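# Open an umbrella and stand it on the table

## Task

Open the umbrella far enough that its latch catches and holds it open, then leave it on the table so that it rests on its handle and on the rim of its canopy.

## Robot and tools

Robot: two six-joint arms, left_arm and right_arm, each with a two-finger parallel gripper. Joint order for each arm, used in every row and in every per-joint list of a result: waist (joint1), shoulder (joint2), elbow (joint3), wrist pitch (joint4), wrist yaw (joint5), wrist roll (joint6). Stated ranges in rad: waist -2.618 to 3.054, shoulder 0.000 to 3.142, elbow 0.000 to 3.142, wrist pitch -1.571 to 1.571, wrist yaw -1.571 to 1.571, wrist roll -2.094 to 2.094. The true end stop of any joint may sit up to 0.059 rad either way from the stated one.

Scene frame: origin at table-top height, halfway between the two nominal arm bases; +x points out across the table, +z up, and left_arm is on the +y side (this does not match image left/right). Calibrated bases: left_arm at (-0.011, +0.307, 0) m, quat_wxyz (+1.000, 0, 0, -0.013); right_arm at (+0.020, -0.273, 0) m, quat_wxyz (+0.999, 0, 0, +0.033). The fingers point along the gripper's +z and close along its y axis; end_effector_position is the point between the pads, roughly 1 cm behind the tips. Printed hand positions can be off, more so when reaching far.

The row: every moving command uses a row of 14 numbers covering both arms, even if one arm stays still: left_arm's six joint numbers then its opening, then right_arm's six joints then its opening. Joint numbers are offsets (not poses), scaled -1 to 1, counted from the arm's Joint targets as they stood when the action or move began, not from the previous row. A value of 1.0 equals 1.202 rad for waist, 1.258 shoulder, 1.238 elbow, 2.073 wrist pitch, 2.022 for wrist yaw and roll. Sending the same offset twice moves the joint twice. The opening number is absolute: +1 fully open, -1 shut. To leave a gripper unchanged, repeat its current command; 0 is a real half-open command.

execute_actions(actions, cameras): actions is a list of actions; each action is a list of up to 15 rows, each row lasting one 1/30 s step; a short action keeps its last row for the remaining steps. An empty list just reports state and images. An action that would push a joint more than 0.059 rad beyond its range is rejected for both arms; if the first action fails this or anything is malformed, the whole call is rejected. cameras picks images: omitted, null or ["all"] gives all; [] gives none; a wrong name voids the call. Names: cam_high, cam_low, cam_left_wrist, cam_right_wrist (each 896x504).

move(target, speed, blend, opening_speed, blocking, cameras): target is one 14-number row, or a list of up to 15 rows that differ only in joint offsets, all counted from the same Joint targets. speed is the peak rad/s of the joint with the longest travel, 0.01 to 2, default 0.5 (one value or one per target). blend in rad rounds corners between listed targets (default 0). opening_speed, at least 0.2 per second on the -1..+1 scale, ramps the fingers; otherwise they are commanded immediately. Joints move together, so the hand follows a curve; there is no obstacle avoidance. With blocking=false the call returns after about 0.5 s and other motion calls are refused until you wait or stop. The result adds a move: line: done, off_target (a joint rests more than 0.035 rad from its target), moving, held or fault, possibly limits=held, and the worst-lagging joint per arm. done does not mean nothing was touched.

wait(seconds 0 to 10): lets time run with commands held; a running move keeps going. stop(): brakes the running move. zoom_image(camera, region=[x0,y0,x1,y1]) in pixels, up to 504x504, on that camera's latest image. read_manual(section) returns only licence texts. finished_scene(scene): the first call asks you to recheck; a second call ends the scene for good.

Result lines: Joint positions and Joint velocities per arm (rad, rad/s, then finger gap in m, 0.094 when fully open); Joint targets, the base for your next offsets; Tool commands; grip_measured on the opening scale (reads slightly wide when empty, a few mm narrow on a firmly held part); grip_effort_nm, motor effort, negative closing, not pad force; Joint torques with offsets and noise, joints 1-3 wrapping at ±28 N m. "joint sent to its limit" means a joint was stopped at its end; "joint command not followed" means the clearance check altered targets. Each step keeps targets within a lead of measured angles (0.202 waist, 0.258 shoulder, 0.238 elbow, 0.573 wrist pitch, 0.522 yaw and roll) and scales them back if the hand would jump over 100 mm, so big moves may need follow-up commands.

Gripping: the squeeze is about 50-62 N per pad; commanding about 0.11 below the first-touch reading gives full force. Release by commanding well above grip_measured.

Avoid: dropping the umbrella or letting go of a part still moving, fast impacts, pressing hard, collisions between the two arms (these can end the attempt), and anything falling or left off the table. A blocked arm keeps pushing until you command its targets back past its positions. Long holds, outstretched poses and pushing at unreachable goals heat motors: MOTOR HOT appears at 75 °C, at 90 °C that arm folds and idles, at 100 °C it goes limp. Smooth, economical, quick motion is preferred.

Each tool is called after "Request:" as name(argument=value, ...) on one line, values as JSON.

## Session

I'll start by looking at the scene.

Request:
execute_actions(actions=[])

Scene clock: 0.00 s.
left_arm: end_effector_position=(+0.4009, +0.3124, +0.1153) grip_measured=+1.000 grip_effort_nm=n/a end_effector_quat_wxyz=(+0.594, -0.013, +0.802, +0.053) | right_arm: end_effector_position=(+0.4041, -0.2764, +0.0911) grip_measured=+1.000 grip_effort_nm=n/a end_effector_quat_wxyz=(+0.575, +0.048, +0.814, -0.071)
Joint names: [waist, shoulder, elbow, wrist pitch, wrist yaw, wrist roll]
Joint positions: left_arm=[-0.029 1.555 0.428 0.832 -0.154 0.026 0.094] | right_arm=[0.054 1.542 0.327 0.865 0.285 0.038 0.094]
Joint velocities: left_arm=[-0.002 -0.007 -0.002 -0.066 -0.037 -0.007 0] | right_arm=[0.002 -0.007 -0.022 -0.095 0.037 0.007 0]
Joint torques (N m): no reading
Motor temperatures (°C): left_arm=[34 36 40 34 32 32 30] | right_arm=[35 35 35 33 33 34 34]
Heat: left arm: 40 °C; right arm: 35 °C.
Joint targets: left_arm=[-0.029 1.552 0.431 0.824 -0.154 0.026] | right_arm=[0.054 1.537 0.332 0.864 0.287 0.038]
Tool commands: left_gripper/opening=+1.0 right_gripper/opening=+1.0

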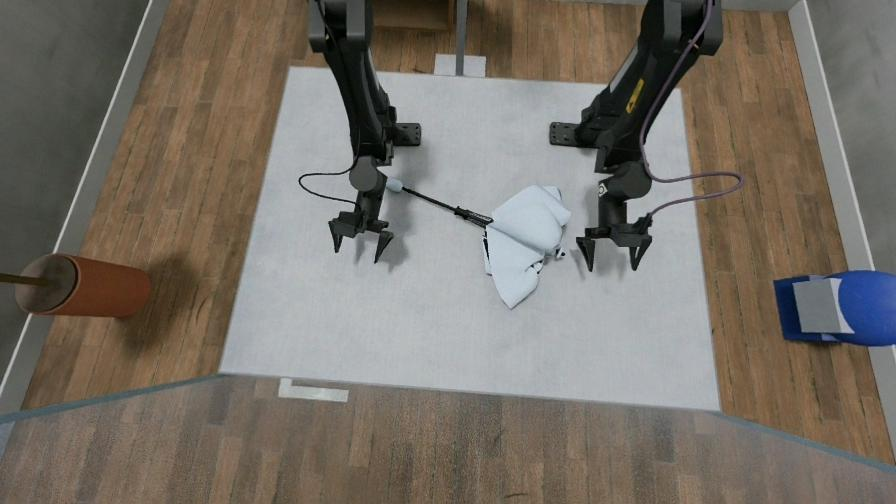

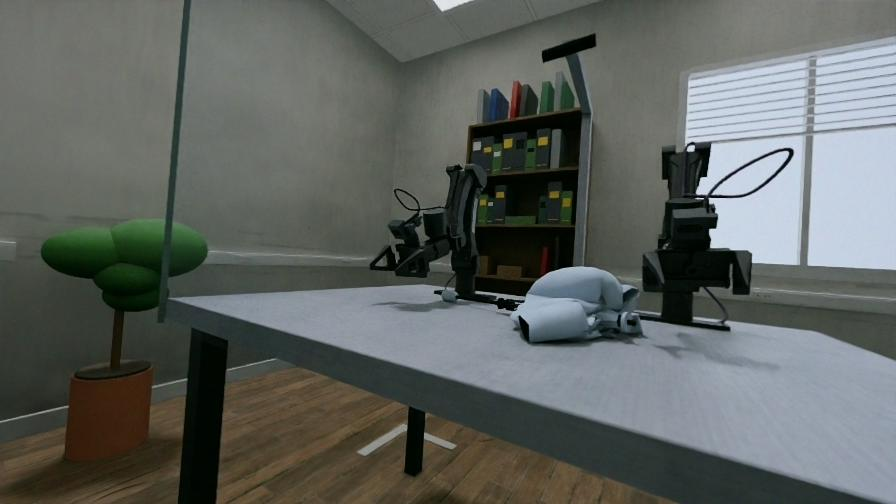

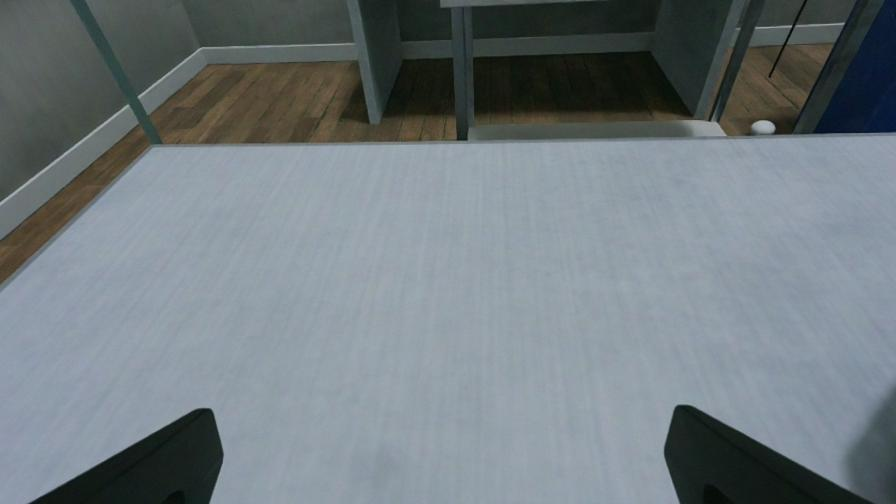

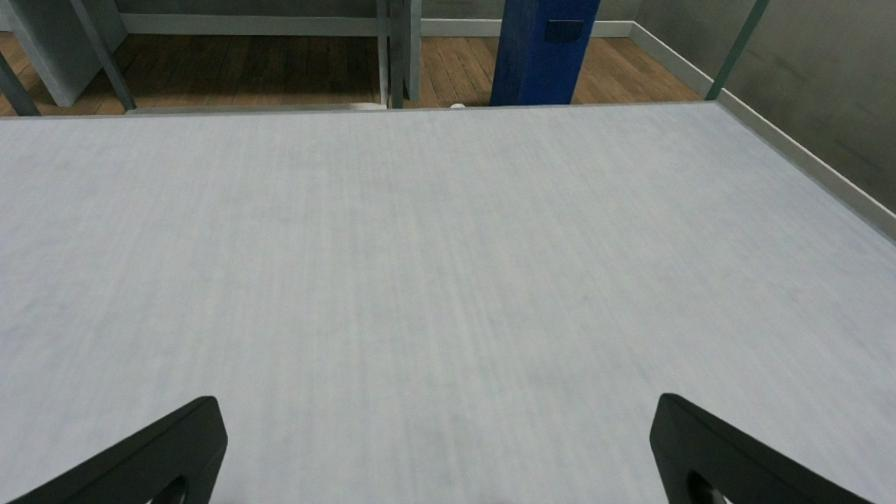

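Request:
zoom_image(camera="cam_high", region=[360, 150, 610, 330])

Request:
zoom_image(camera="cam_low", region=[420, 230, 700, 370])

Scaled by 2.016 from the camera's 896x504 image, which has a finer 1280x720 frame.

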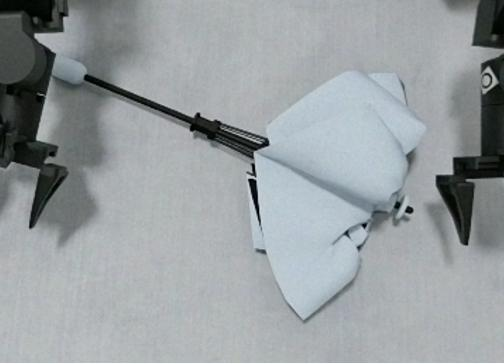

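Scaled by 1.800 from the camera's 896x504 image, which has a finer 1280x720 frame.

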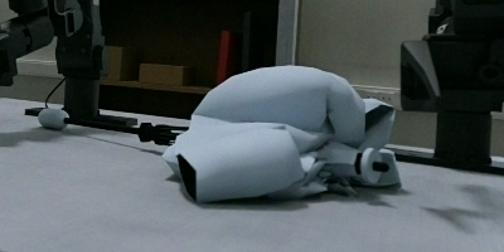

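Request:
zoom_image(camera="cam_high", region=[470, 170, 590, 320])

Request:
zoom_image(camera="cam_low", region=[500, 255, 660, 355])

Request:
zoom_image(camera="cam_high", region=[370, 160, 500, 240])

Scaled by 3.360 from the camera's 896x504 image, which has a finer 1280x720 frame.

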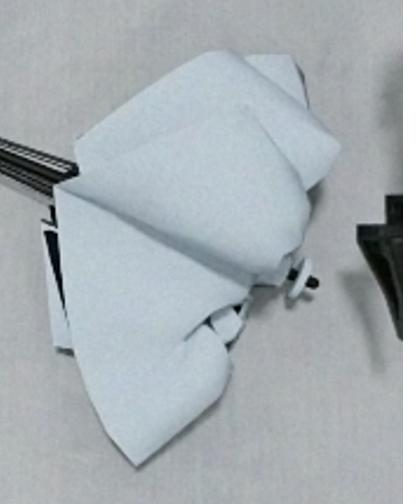

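Scaled by 3.150 from the camera's 896x504 image, which has a finer 1280x720 frame.

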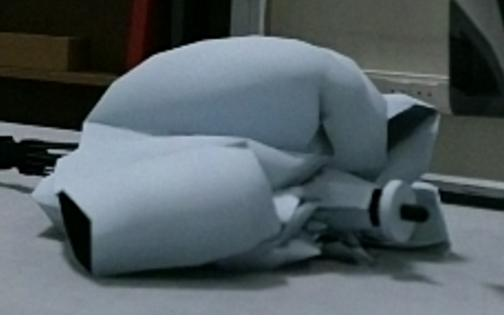

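Scaled by 3.877 from the camera's 896x504 image, which has a finer 1280x720 frame.

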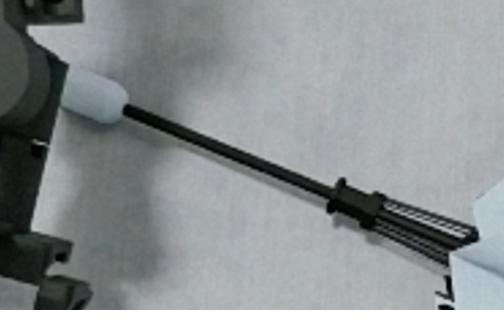

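Request:
move(target=[-0.0175, 0.1574, 0.7827, -0.6869, 0.1009, -0.3343, 1.0, 0.192, -0.3003, 0.1223, -0.5274, -0.4459, -0.332, 1.0], speed=1.0, cameras=[])

Request:
move(target=[-0.0164, 0.2672, 0.3833, -0.3891, 0.0584, -0.3186, 1.0, 0, 0, 0, 0, 0, 0, 1.0], speed=1.0)

Scene clock: 15.87 s.
left_arm: end_effector_position=(+0.4469, +0.2680, +0.1498) grip_measured=+1.000 grip_effort_nm=-0.022 end_effector_quat_wxyz=(+0.283, -0.264, +0.913, -0.130) | right_arm: end_effector_position=(+0.2413, -0.0869, +0.0689) grip_measured=+1.000 grip_effort_nm=-0.046 end_effector_quat_wxyz=(+0.334, -0.503, +0.762, +0.233)
Joint names: [waist, shoulder, elbow, wrist pitch, wrist yaw, wrist roll]
Joint positions: left_arm=[-0.042 1.732 1.376 -0.583 0.047 -0.647 0.094] | right_arm=[0.279 1.176 0.451 -0.21 -0.591 -0.621 0.094]
Joint velocities: left_arm=[0.012 0.007 0.002 -0.022 0.022 -0.022 0] | right_arm=[-0.012 0.002 -0.012 -0.022 -0.066 0.022 0]
Joint torques (N m): left_arm=[-0.61 -6.31 9.24 1.58 0.04 0] | right_arm=[0.51 -3.99 9.76 1.18 -0.54 -0.1]
Motor temperatures (°C): left_arm=[34 36 41 37 32 32 30] | right_arm=[35 36 36 36 33 34 34]
Heat: left arm: 41 °C; right arm: 36 °C.
Joint targets: left_arm=[-0.050 1.750 1.400 -0.600 0.050 -0.650] | right_arm=[0.284 1.159 0.484 -0.230 -0.614 -0.633]
move: done
No camera images: "cameras" was empty.

Scene clock: 17.60 s.
left_arm: end_effector_position=(+0.3735, +0.2439, +0.1122) grip_measured=+1.000 grip_effort_nm=-0.012 end_effector_quat_wxyz=(-0.066, -0.564, +0.822, -0.054) | right_arm: end_effector_position=(+0.2412, -0.0868, +0.0689) grip_measured=+1.000 grip_effort_nm=-0.042 end_effector_quat_wxyz=(+0.334, -0.503, +0.762, +0.233)
Joint names: [waist, shoulder, elbow, wrist pitch, wrist yaw, wrist roll]
Joint positions: left_arm=[-0.062 2.063 1.85 -1.39 0.167 -1.288 0.094] | right_arm=[0.279 1.176 0.451 -0.21 -0.592 -0.621 0.094]
Joint velocities: left_arm=[0.007 -0.002 -0.007 -0.051 0.066 0.051 0] | right_arm=[0.002 0.007 0.012 -0.037 0.051 0.007 0]
Joint torques (N m): left_arm=[-0.58 -7.64 8.24 0.25 0.1 -0.01] | right_arm=[0.49 -3.99 9.78 1.17 -0.54 -0.1]
Motor temperatures (°C): left_arm=[34 36 41 37 32 32 30] | right_arm=[35 36 36 35 33 34 34]
Heat: left arm: 41 °C; right arm: 36 °C.
Joint targets: left_arm=[-0.070 2.086 1.874 -1.407 0.168 -1.294] | right_arm=[0.284 1.159 0.484 -0.230 -0.614 -0.633]
move: done

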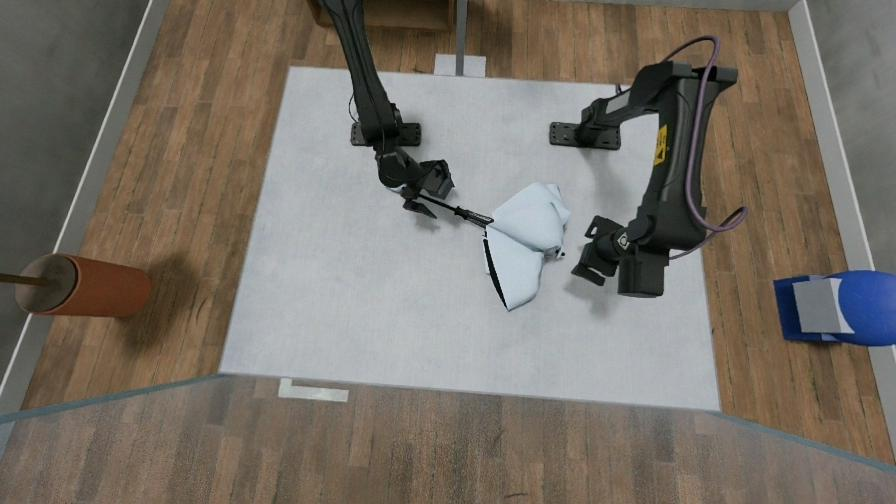

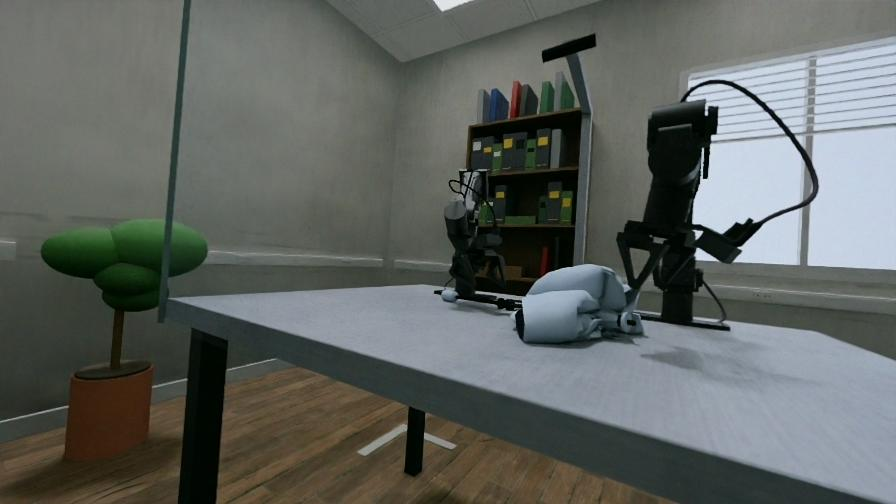

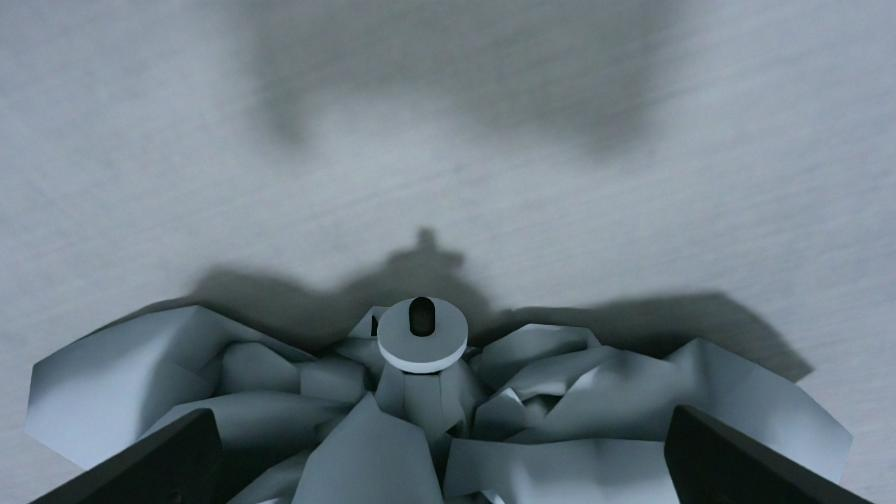

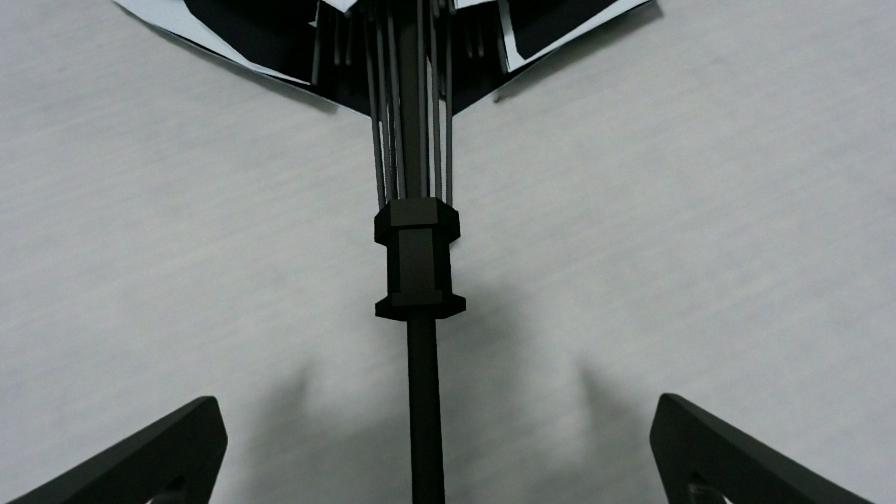

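Request:
move(target=[0.0977, 0.0656, -0.0918, 0.0164, 0.1559, 0.0762, 0.0, 0, 0, 0, 0, 0, 0, 1.0], speed=0.8, cameras=["cam_left_wrist", "cam_low"])

Scene clock: 56.33 s.
left_arm: end_effector_position=(+0.3619, +0.2353, +0.0793) grip_measured=+0.001 grip_effort_nm=-0.076 end_effector_quat_wxyz=(-0.203, -0.554, +0.794, -0.149) | right_arm: end_effector_position=(+0.2411, -0.0868, +0.0689) grip_measured=+1.000 grip_effort_nm=-0.042 end_effector_quat_wxyz=(+0.334, -0.503, +0.762, +0.233)
Joint names: [waist, shoulder, elbow, wrist pitch, wrist yaw, wrist roll]
Joint positions: left_arm=[0.051 2.153 1.772 -1.382 0.475 -1.146 0.047] | right_arm=[0.279 1.176 0.451 -0.21 -0.592 -0.621 0.094]
Joint velocities: left_arm=[0.002 -0.007 0.027 -0.066 -0.022 -0.022 -0.001] | right_arm=[-0.022 -0.017 0.007 0.081 0.007 -0.022 0]
Joint torques (N m): left_arm=[-0.2 -8.51 5 0.16 0.32 0.11] | right_arm=[0.5 -3.97 9.74 1.17 -0.53 -0.11]
Motor temperatures (°C): left_arm=[34 37 41 35 32 32 30] | right_arm=[35 36 39 35 33 34 34]
Heat: left arm: 41 °C; right arm: 39 °C.
Joint targets: left_arm=[0.048 2.169 1.761 -1.373 0.483 -1.140] | right_arm=[0.284 1.159 0.484 -0.229 -0.614 -0.633]
move: done
Images, in order (width x height): cam_low 896x504, cam_left_wrist 896x504.

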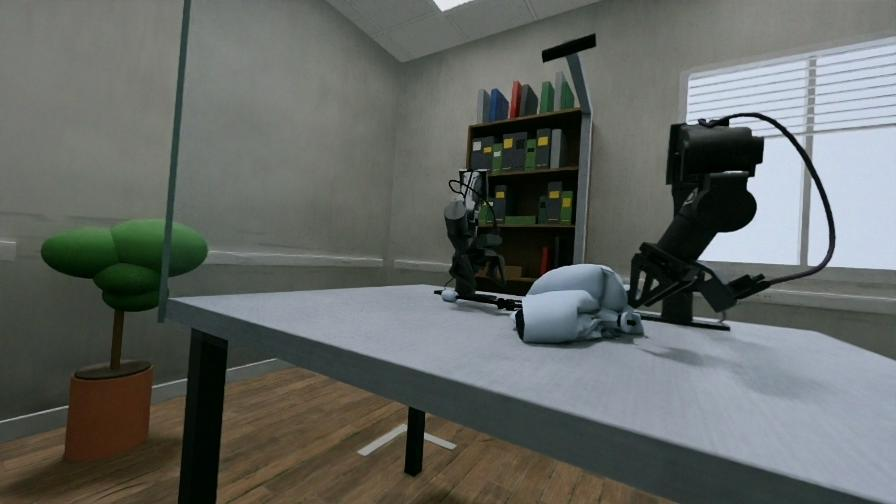

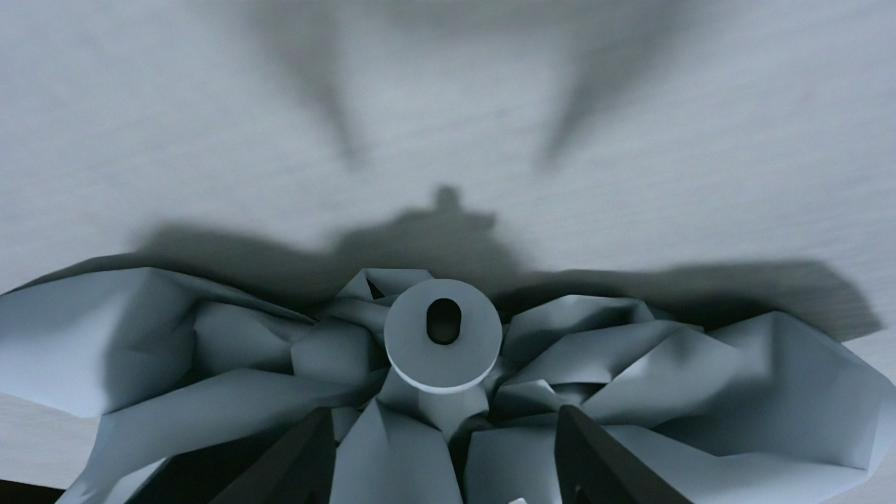

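Request:
move(target=[-0.0245, 0.0175, -0.0941, 0.0637, 0.0067, -0.0114, 0.0, 0, 0, 0, 0, 0, 0, 1.0], speed=0.25, cameras=["cam_left_wrist", "cam_low"])

Scene clock: 77.97 s.
left_arm: end_effector_position=(+0.3575, +0.2233, +0.0461) grip_measured=+0.001 grip_effort_nm=-0.081 end_effector_quat_wxyz=(-0.209, -0.547, +0.796, -0.152) | right_arm: end_effector_position=(+0.2411, -0.0868, +0.0689) grip_measured=+1.000 grip_effort_nm=-0.046 end_effector_quat_wxyz=(+0.334, -0.503, +0.762, +0.233)
Joint names: [waist, shoulder, elbow, wrist pitch, wrist yaw, wrist roll]
Joint positions: left_arm=[0.025 2.169 1.659 -1.25 0.489 -1.157 0.047] | right_arm=[0.279 1.176 0.451 -0.21 -0.592 -0.621 0.094]
Joint velocities: left_arm=[0.012 -0.007 0.007 0.007 0.066 -0.051 0] | right_arm=[0.012 -0.017 -0.012 0.095 -0.007 -0.007 0]
Joint torques (N m): left_arm=[-0.49 -8.06 4.63 0.16 0.33 -0.02] | right_arm=[0.5 -3.96 9.76 1.18 -0.53 -0.1]
Motor temperatures (°C): left_arm=[34 38 40 34 32 32 30] | right_arm=[35 36 39 35 33 34 34]
Heat: left arm: 40 °C; right arm: 39 °C.
Joint targets: left_arm=[0.019 2.191 1.644 -1.241 0.497 -1.163] | right_arm=[0.284 1.159 0.484 -0.229 -0.614 -0.633]
move: done
Images, in order (width x height): cam_low 896x504, cam_left_wrist 896x504.

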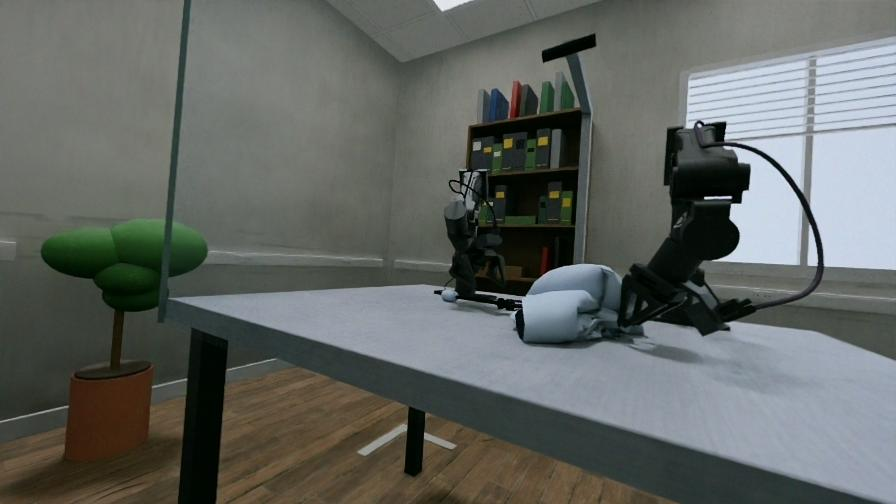

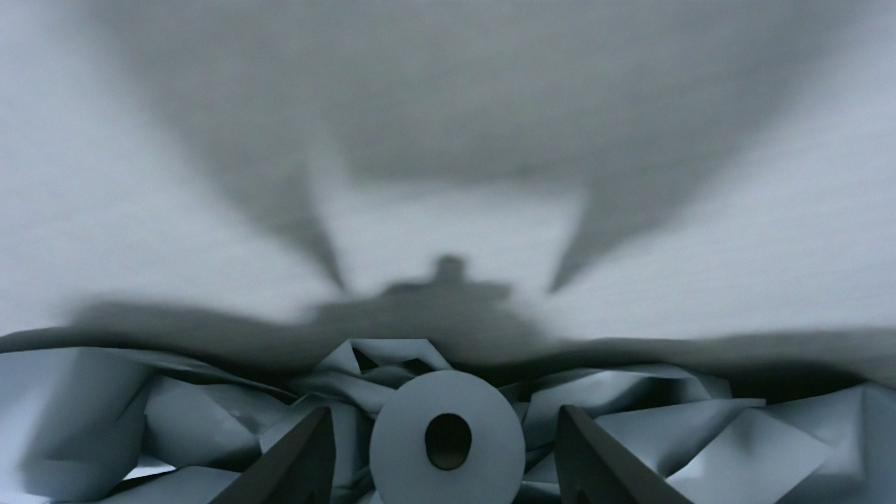

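Request:
move(target=[0, 0.0133, 0.0034, 0.006, 0, 0, -0.95, 0, 0, 0, 0, 0, 0, 1.0], speed=0.25, opening_speed=0.5, cameras=["cam_left_wrist", "cam_low"])

Scene clock: 92.00 s.
left_arm: end_effector_position=(+0.3590, +0.2232, +0.0408) grip_measured=-0.386 grip_effort_nm=-1.043 end_effector_quat_wxyz=(-0.210, -0.547, +0.796, -0.151) | right_arm: end_effector_position=(+0.2410, -0.0868, +0.0688) grip_measured=+1.000 grip_effort_nm=-0.037 end_effector_quat_wxyz=(+0.333, -0.503, +0.762, +0.233)
Joint names: [waist, shoulder, elbow, wrist pitch, wrist yaw, wrist roll]
Joint positions: left_arm=[0.025 2.183 1.659 -1.239 0.49 -1.158 0.029] | right_arm=[0.279 1.176 0.451 -0.211 -0.592 -0.621 0.094]
Joint velocities: left_arm=[0.022 0.002 0.002 -0.022 -0.022 -0.007 0] | right_arm=[-0.022 0.007 -0.012 0.022 -0.007 0.051 0]
Joint torques (N m): left_arm=[-0.49 -7.94 4.9 0.19 0.33 -0.01] | right_arm=[0.47 -4 9.78 1.18 -0.53 -0.09]
Motor temperatures (°C): left_arm=[34 37 40 34 32 32 30] | right_arm=[35 36 40 35 33 34 34]
Heat: left arm: 40 °C; right arm: 40 °C.
Joint targets: left_arm=[0.019 2.208 1.649 -1.229 0.497 -1.163] | right_arm=[0.284 1.159 0.484 -0.230 -0.614 -0.633]
move: done
Images, in order (width x height): cam_low 896x504, cam_left_wrist 896x504.

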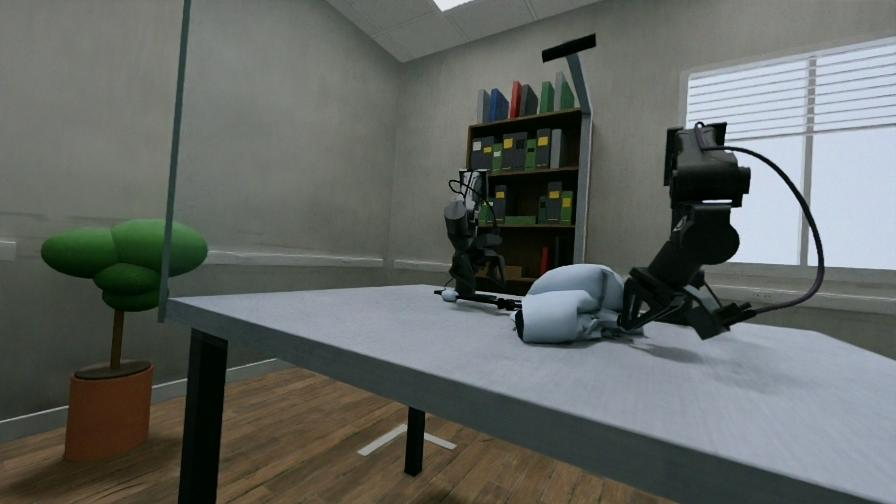

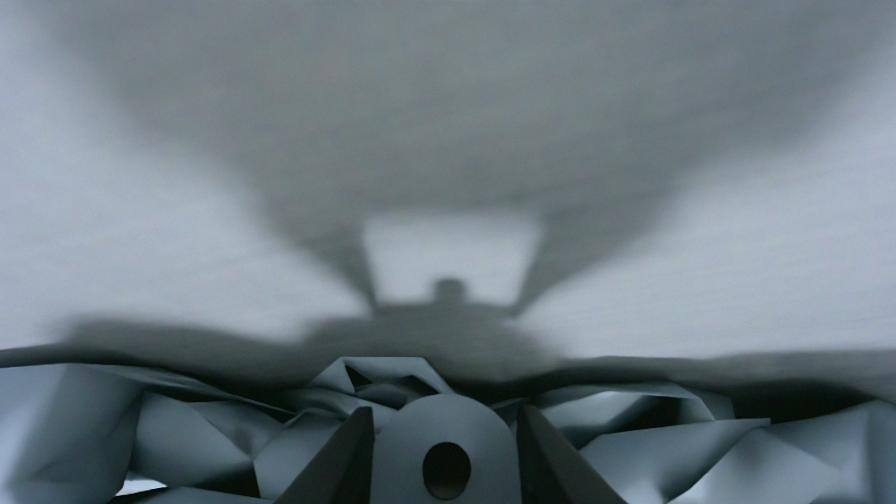

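Request:
move(target=[0, 0, 0, 0, 0, 0, 0.0, 0, 0, 0, 0, 0, 0, 1.0], opening_speed=2.0, cameras=[])

Request:
move(target=[0.0208, 0, 0, 0, 0, 0, -0.95, 0, 0, 0, 0, 0, 0, 1.0], speed=0.25, opening_speed=0.5, cameras=["cam_left_wrist", "cam_low"])

Scene clock: 111.77 s.
left_arm: end_effector_position=(+0.3594, +0.2232, +0.0408) grip_measured=-0.001 grip_effort_nm=0.061 end_effector_quat_wxyz=(-0.209, -0.547, +0.796, -0.151) | right_arm: end_effector_position=(+0.2410, -0.0868, +0.0688) grip_measured=+1.000 grip_effort_nm=-0.032 end_effector_quat_wxyz=(+0.333, -0.503, +0.762, +0.233)
Joint names: [waist, shoulder, elbow, wrist pitch, wrist yaw, wrist roll]
Joint positions: left_arm=[0.025 2.183 1.659 -1.237 0.49 -1.158 0.047] | right_arm=[0.279 1.176 0.451 -0.211 -0.592 -0.621 0.094]
Joint velocities: left_arm=[-0.002 0.002 0.002 0.022 0.066 -0.007 0] | right_arm=[-0.007 -0.002 0.007 0.037 0.007 0.022 0]
Joint torques (N m): left_arm=[-0.49 -7.94 4.94 0.19 0.33 -0.02] | right_arm=[0.47 -4.01 9.74 1.17 -0.54 -0.1]
Motor temperatures (°C): left_arm=[34 39 40 34 32 32 31] | right_arm=[35 36 40 36 33 34 34]
Heat: left arm: 40 °C; right arm: 40 °C.
Joint targets: left_arm=[0.019 2.208 1.649 -1.228 0.497 -1.163] | right_arm=[0.284 1.159 0.484 -0.230 -0.614 -0.633]
move: done
No camera images: "cameras" was empty.

Scene clock: 113.87 s.
left_arm: end_effector_position=(+0.3607, +0.2277, +0.0408) grip_measured=-0.392 grip_effort_nm=-1.028 end_effector_quat_wxyz=(-0.208, -0.552, +0.793, -0.153) | right_arm: end_effector_position=(+0.2410, -0.0868, +0.0688) grip_measured=+1.000 grip_effort_nm=-0.042 end_effector_quat_wxyz=(+0.333, -0.503, +0.762, +0.233)
Joint names: [waist, shoulder, elbow, wrist pitch, wrist yaw, wrist roll]
Joint positions: left_arm=[0.037 2.183 1.659 -1.236 0.491 -1.158 0.029] | right_arm=[0.279 1.176 0.451 -0.211 -0.592 -0.621 0.094]
Joint velocities: left_arm=[-0.002 0.002 0.002 -0.022 -0.037 -0.051 0] | right_arm=[-0.007 -0.012 0.002 -0.037 0.051 0.007 0]
Joint torques (N m): left_arm=[0.62 -7.95 4.93 0.16 0.32 0] | right_arm=[0.51 -3.96 9.72 1.18 -0.54 -0.09]
Motor temperatures (°C): left_arm=[34 39 40 34 32 32 31] | right_arm=[35 36 40 36 33 34 34]
Heat: left arm: 40 °C; right arm: 40 °C.
Joint targets: left_arm=[0.043 2.208 1.649 -1.228 0.497 -1.163] | right_arm=[0.284 1.159 0.484 -0.230 -0.614 -0.633]
move: done
Images, in order (width x height): cam_low 896x504, cam_left_wrist 896x504.

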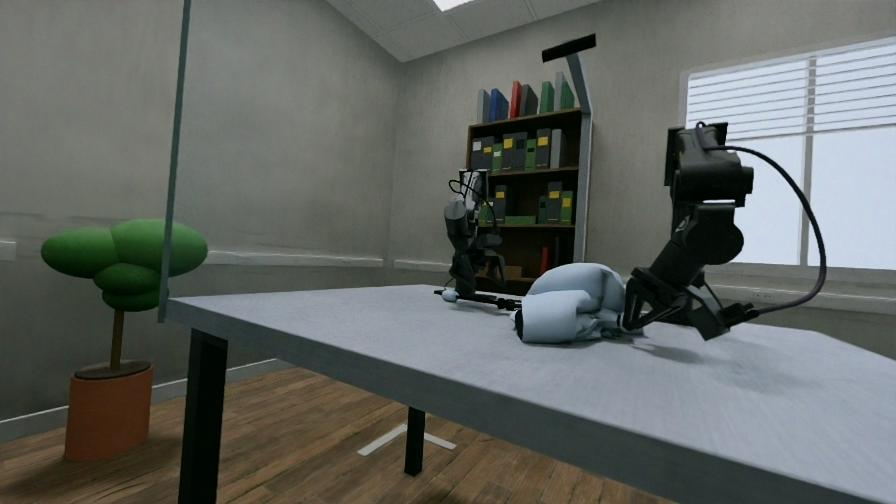

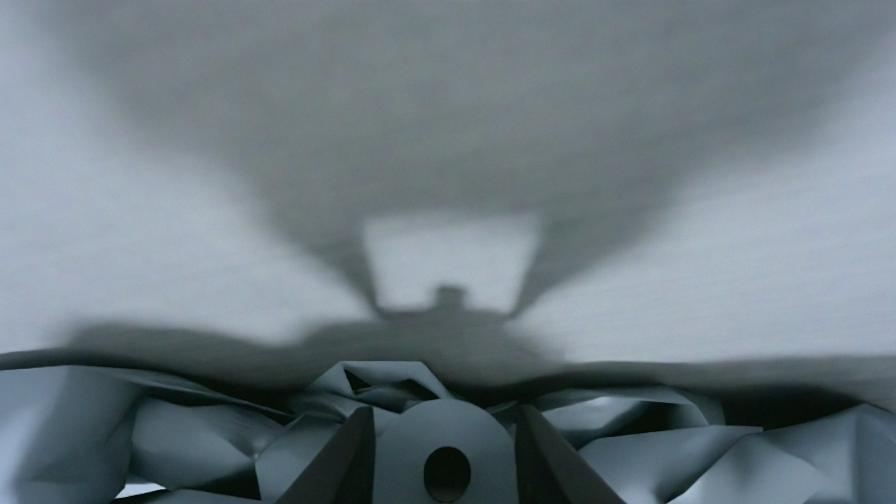

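Request:
zoom_image(camera="cam_left_wrist", region=[260, 340, 640, 504])

Request:
zoom_image(camera="cam_low", region=[560, 240, 720, 350])

Scaled by 1.326 from the camera's 896x504 image, which has a finer 1280x720 frame.

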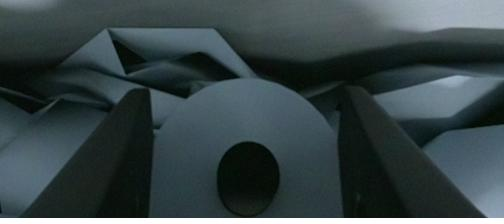

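Scaled by 3.150 from the camera's 896x504 image, which has a finer 1280x720 frame.

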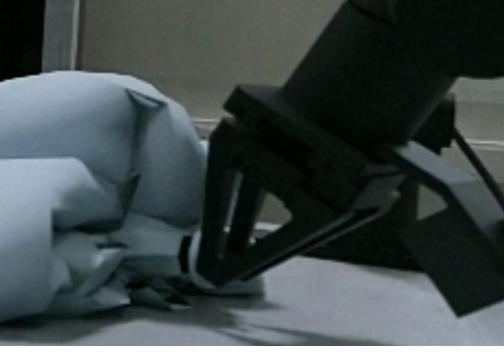

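Request:
move(target=[0, 0, 0, 0, 0, 0, -0.1, 0, 0, 0, 0, 0, 0, 1.0], opening_speed=2.0, cameras=[])

Request:
move(target=[0.0113, 0, 0, 0, 0, 0, -0.95, 0, 0, 0, 0, 0, 0, 1.0], speed=0.25, opening_speed=0.5, cameras=["cam_left_wrist", "cam_low"])

Scene clock: 128.27 s.
left_arm: end_effector_position=(+0.3609, +0.2277, +0.0407) grip_measured=-0.101 grip_effort_nm=0.066 end_effector_quat_wxyz=(-0.208, -0.552, +0.793, -0.153) | right_arm: end_effector_position=(+0.2410, -0.0868, +0.0688) grip_measured=+1.000 grip_effort_nm=-0.042 end_effector_quat_wxyz=(+0.333, -0.503, +0.762, +0.233)
Joint names: [waist, shoulder, elbow, wrist pitch, wrist yaw, wrist roll]
Joint positions: left_arm=[0.037 2.183 1.659 -1.235 0.49 -1.159 0.042] | right_arm=[0.279 1.176 0.451 -0.211 -0.592 -0.621 0.094]
Joint velocities: left_arm=[-0.012 -0.007 -0.022 -0.066 0.022 0.051 0] | right_arm=[-0.002 0.007 -0.007 -0.022 -0.095 -0.037 0]
Joint torques (N m): left_arm=[0.62 -7.95 4.94 0.15 0.33 -0.01] | right_arm=[0.47 -3.99 9.76 1.19 -0.54 -0.09]
Motor temperatures (°C): left_arm=[34 39 40 34 32 32 32] | right_arm=[35 36 40 36 33 34 34]
Heat: left arm: 40 °C; right arm: 40 °C.
Joint targets: left_arm=[0.043 2.208 1.649 -1.228 0.497 -1.163] | right_arm=[0.284 1.159 0.484 -0.229 -0.614 -0.633]
move: done
No camera images: "cameras" was empty.

Scene clock: 130.17 s.
left_arm: end_effector_position=(+0.3623, +0.2329, +0.0407) grip_measured=-0.875 grip_effort_nm=-1.013 end_effector_quat_wxyz=(-0.206, -0.558, +0.789, -0.155) | right_arm: end_effector_position=(+0.2410, -0.0868, +0.0688) grip_measured=+1.000 grip_effort_nm=-0.037 end_effector_quat_wxyz=(+0.333, -0.503, +0.762, +0.233)
Joint names: [waist, shoulder, elbow, wrist pitch, wrist yaw, wrist roll]
Joint positions: left_arm=[0.051 2.183 1.659 -1.233 0.491 -1.159 0.006] | right_arm=[0.279 1.176 0.451 -0.211 -0.592 -0.621 0.094]
Joint velocities: left_arm=[0.002 0.002 -0.002 -0.037 -0.066 0.037 -0.001] | right_arm=[-0.022 -0.002 -0.002 -0.066 -0.037 -0.007 0]
Joint torques (N m): left_arm=[0.55 -7.95 4.93 0.14 0.32 0] | right_arm=[0.46 -3.99 9.78 1.18 -0.53 -0.09]
Motor temperatures (°C): left_arm=[34 39 40 34 32 32 32] | right_arm=[35 36 40 36 33 34 34]
Heat: left arm: 40 °C; right arm: 40 °C.
Joint targets: left_arm=[0.057 2.208 1.649 -1.228 0.497 -1.163] | right_arm=[0.284 1.159 0.484 -0.229 -0.614 -0.633]
move: done
Images, in order (width x height): cam_low 896x504, cam_left_wrist 896x504.

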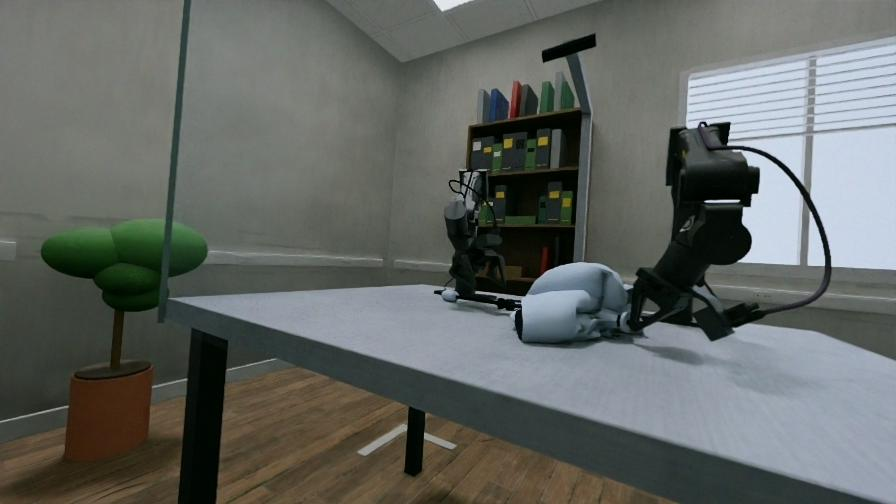

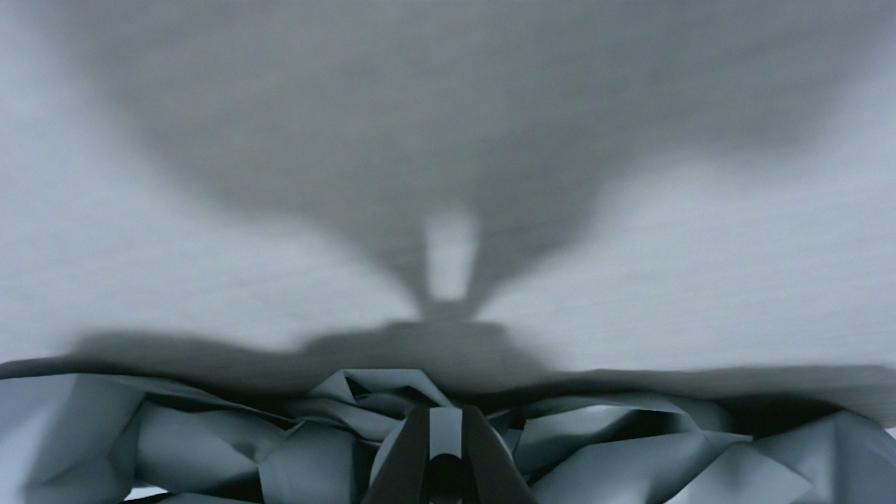

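Request:
zoom_image(camera="cam_low", region=[420, 265, 540, 325])

Scaled by 4.200 from the camera's 896x504 image, which has a finer 1280x720 frame.

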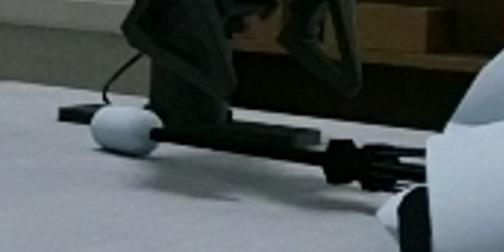

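Request:
move(target=[[-0.0417, -0.1982, -0.0301, 0.0057, -0.0319, -0.0028, -0.95, -0.2524, -0.2215, 0.0471, -0.1462, -0.1837, -0.0725, 0.4], [-0.0891, -0.4247, -0.1298, 0.0753, -0.0483, 0.0078, -0.95, -0.2524, -0.2215, 0.0471, -0.1462, -0.1837, -0.0725, 0.4], [-0.1577, -0.6025, -0.1908, 0.1455, -0.066, 0.0363, -0.95, -0.2524, -0.2215, 0.0471, -0.1462, -0.1837, -0.0725, 0.4]], speed=0.35, blend=0.03)

Scene clock: 178.50 s.
left_arm: end_effector_position=(+0.3452, +0.1886, +0.2329) grip_measured=-0.876 grip_effort_nm=-1.033 end_effector_quat_wxyz=(+0.126, -0.384, +0.862, -0.306) | right_arm: end_effector_position=(+0.2240, -0.1151, +0.1533) grip_measured=+0.402 grip_effort_nm=-0.144 end_effector_quat_wxyz=(+0.428, -0.474, +0.706, +0.305)
Joint names: [waist, shoulder, elbow, wrist pitch, wrist yaw, wrist roll]
Joint positions: left_arm=[-0.127 1.468 1.427 -0.949 0.364 -1.101 0.006] | right_arm=[-0.014 0.893 0.508 -0.511 -0.96 -0.768 0.066]
Joint velocities: left_arm=[0.002 -0.002 -0.002 -0.007 0.007 0.007 -0.001] | right_arm=[-0.007 0.002 -0.002 0.007 0.066 0.022 -0.001]
Joint torques (N m): left_arm=[-0.47 -6.68 5.98 1.87 0.16 0.17] | right_arm=[-0.54 -1.99 10.26 1.1 -0.7 -0.11]
Motor temperatures (°C): left_arm=[34 39 40 34 32 32 33] | right_arm=[35 36 40 36 33 34 34]
Heat: left arm: 40 °C; right arm: 40 °C.
Joint targets: left_arm=[-0.133 1.450 1.412 -0.927 0.363 -1.090] | right_arm=[-0.019 0.880 0.542 -0.532 -0.985 -0.780]
move: done

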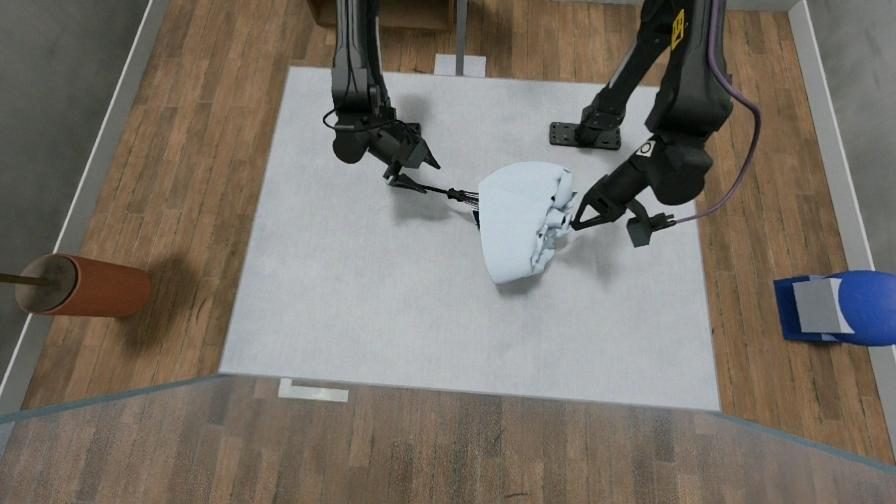

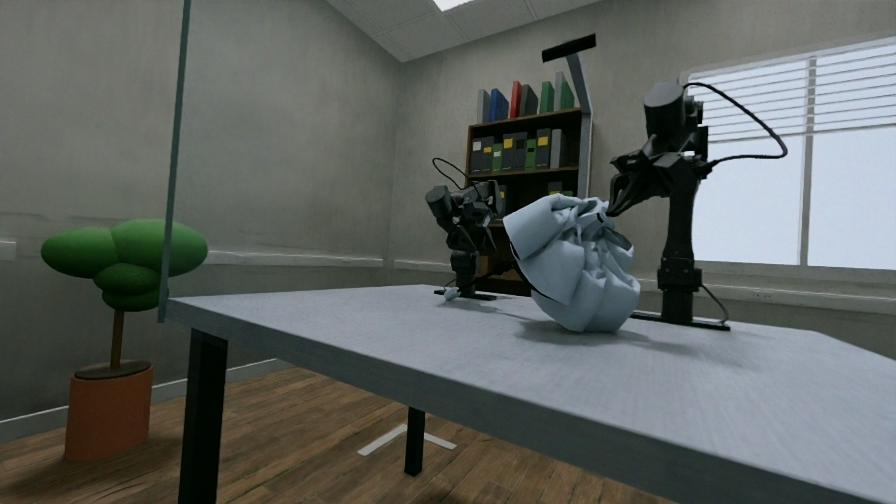

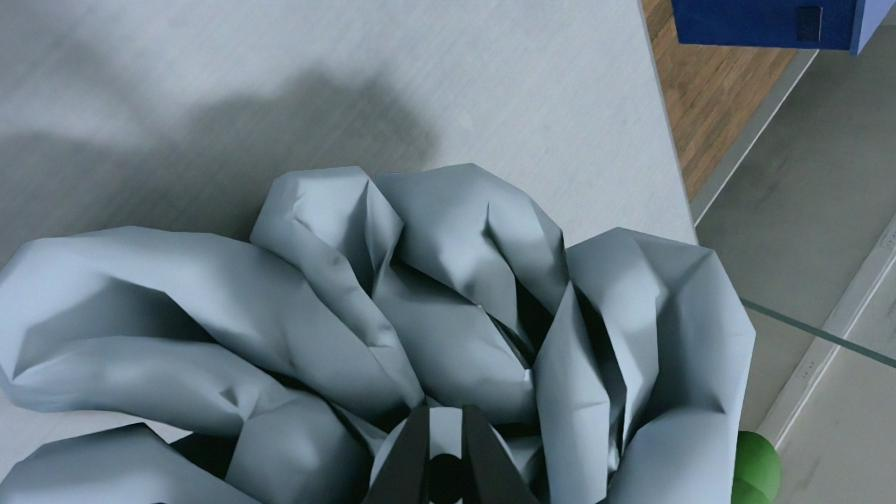

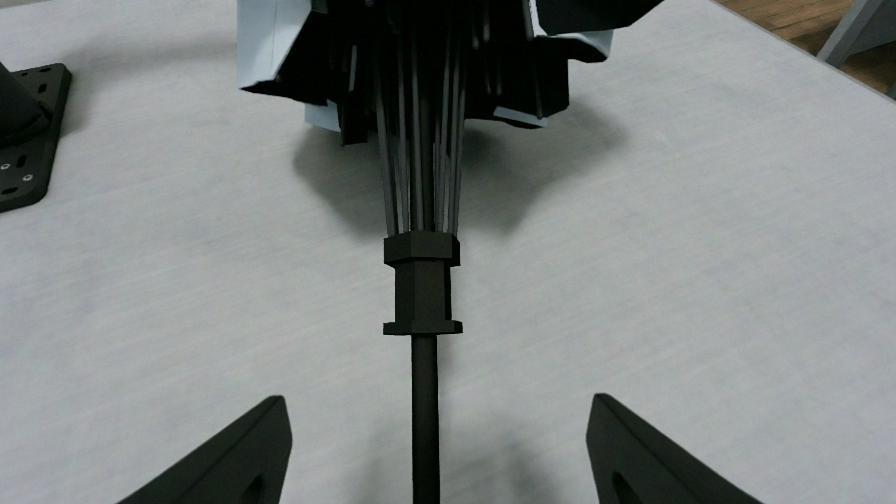

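Request:
move(target=[0,0,0,0,0,0,-0.95,0.1301,0.0970,-0.1438,0.2225,0.0496,0.0849,0.3], speed=0.35, opening_speed=1)

Scene clock: 197.60 s.
left_arm: end_effector_position=(+0.3453, +0.1885, +0.2330) grip_measured=-0.876 grip_effort_nm=-1.038 end_effector_quat_wxyz=(+0.127, -0.384, +0.862, -0.306) | right_arm: end_effector_position=(+0.2395, -0.0870, +0.1311) grip_measured=+0.302 grip_effort_nm=-0.154 end_effector_quat_wxyz=(+0.455, -0.492, +0.679, +0.301)
Joint names: [waist, shoulder, elbow, wrist pitch, wrist yaw, wrist roll]
Joint positions: left_arm=[-0.127 1.468 1.427 -0.948 0.364 -1.1 0.006] | right_arm=[0.132 0.997 0.384 -0.084 -0.888 -0.619 0.061]
Joint velocities: left_arm=[0.002 -0.002 -0.007 -0.022 0.007 -0.022 -0.001] | right_arm=[0.012 0.002 -0.007 -0.022 0.007 -0.007 0]
Joint torques (N m): left_arm=[-0.47 -6.67 6 1.86 0.17 0.15] | right_arm=[0.53 -1.26 5.49 1.65 -0.3 0.11]
Motor temperatures (°C): left_arm=[34 38 41 37 32 32 33] | right_arm=[35 35 39 37 34 34 34]
Heat: left arm: 41 °C; right arm: 39 °C.
Joint targets: left_arm=[-0.133 1.450 1.412 -0.927 0.363 -1.090] | right_arm=[0.137 1.002 0.364 -0.071 -0.885 -0.608]
move: done

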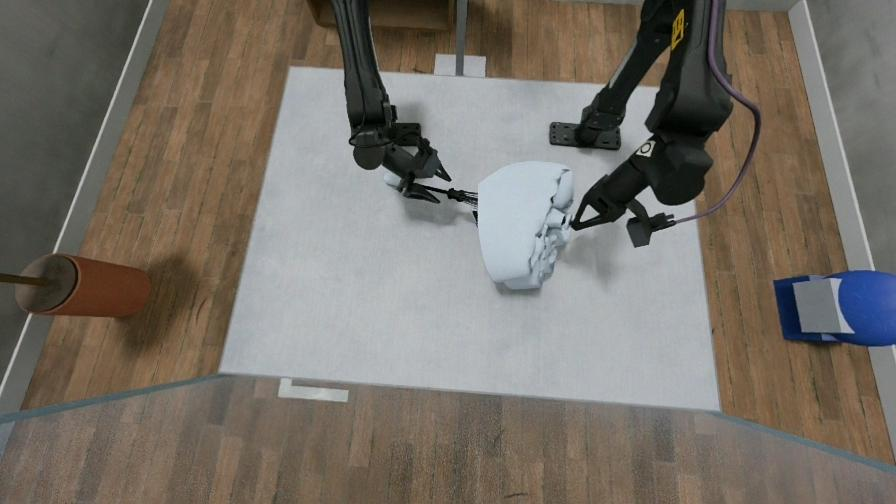

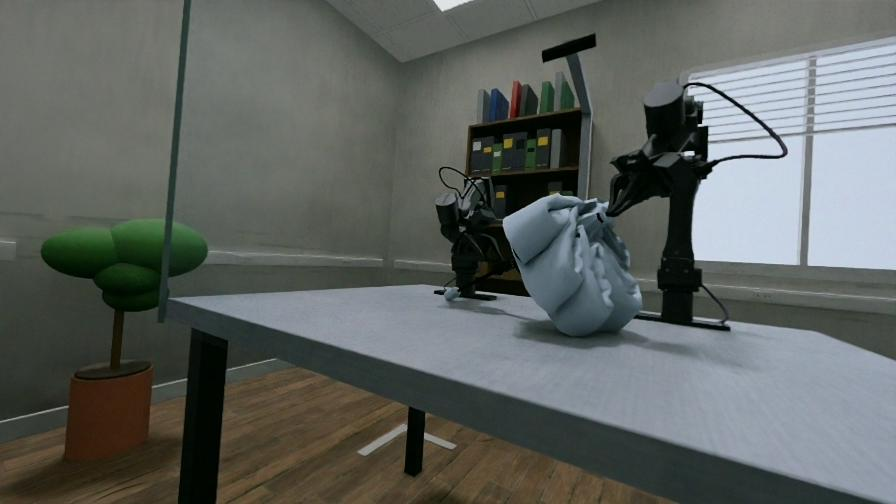

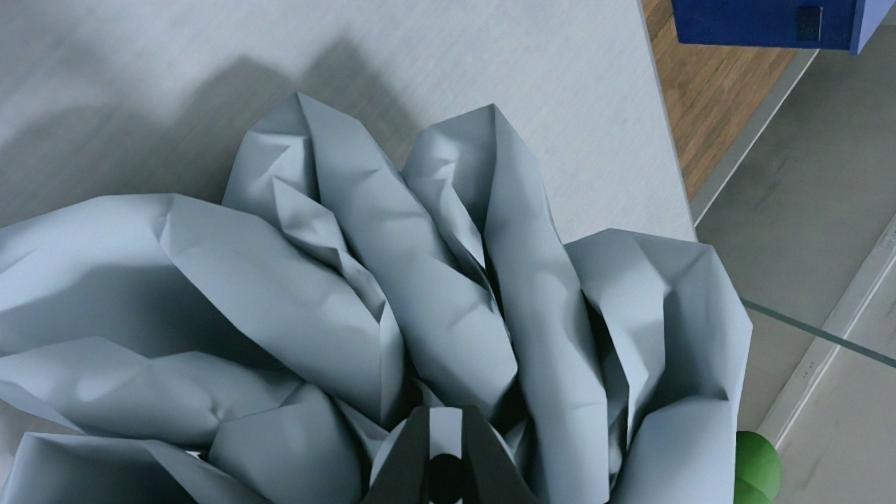

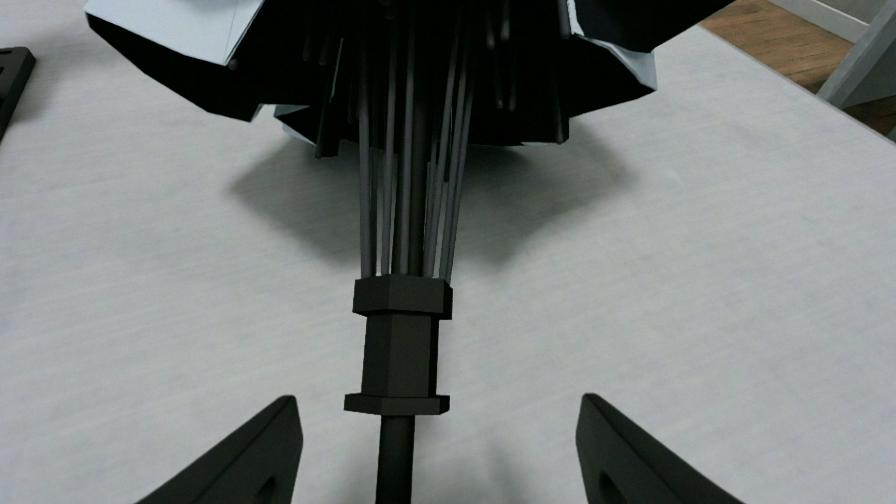

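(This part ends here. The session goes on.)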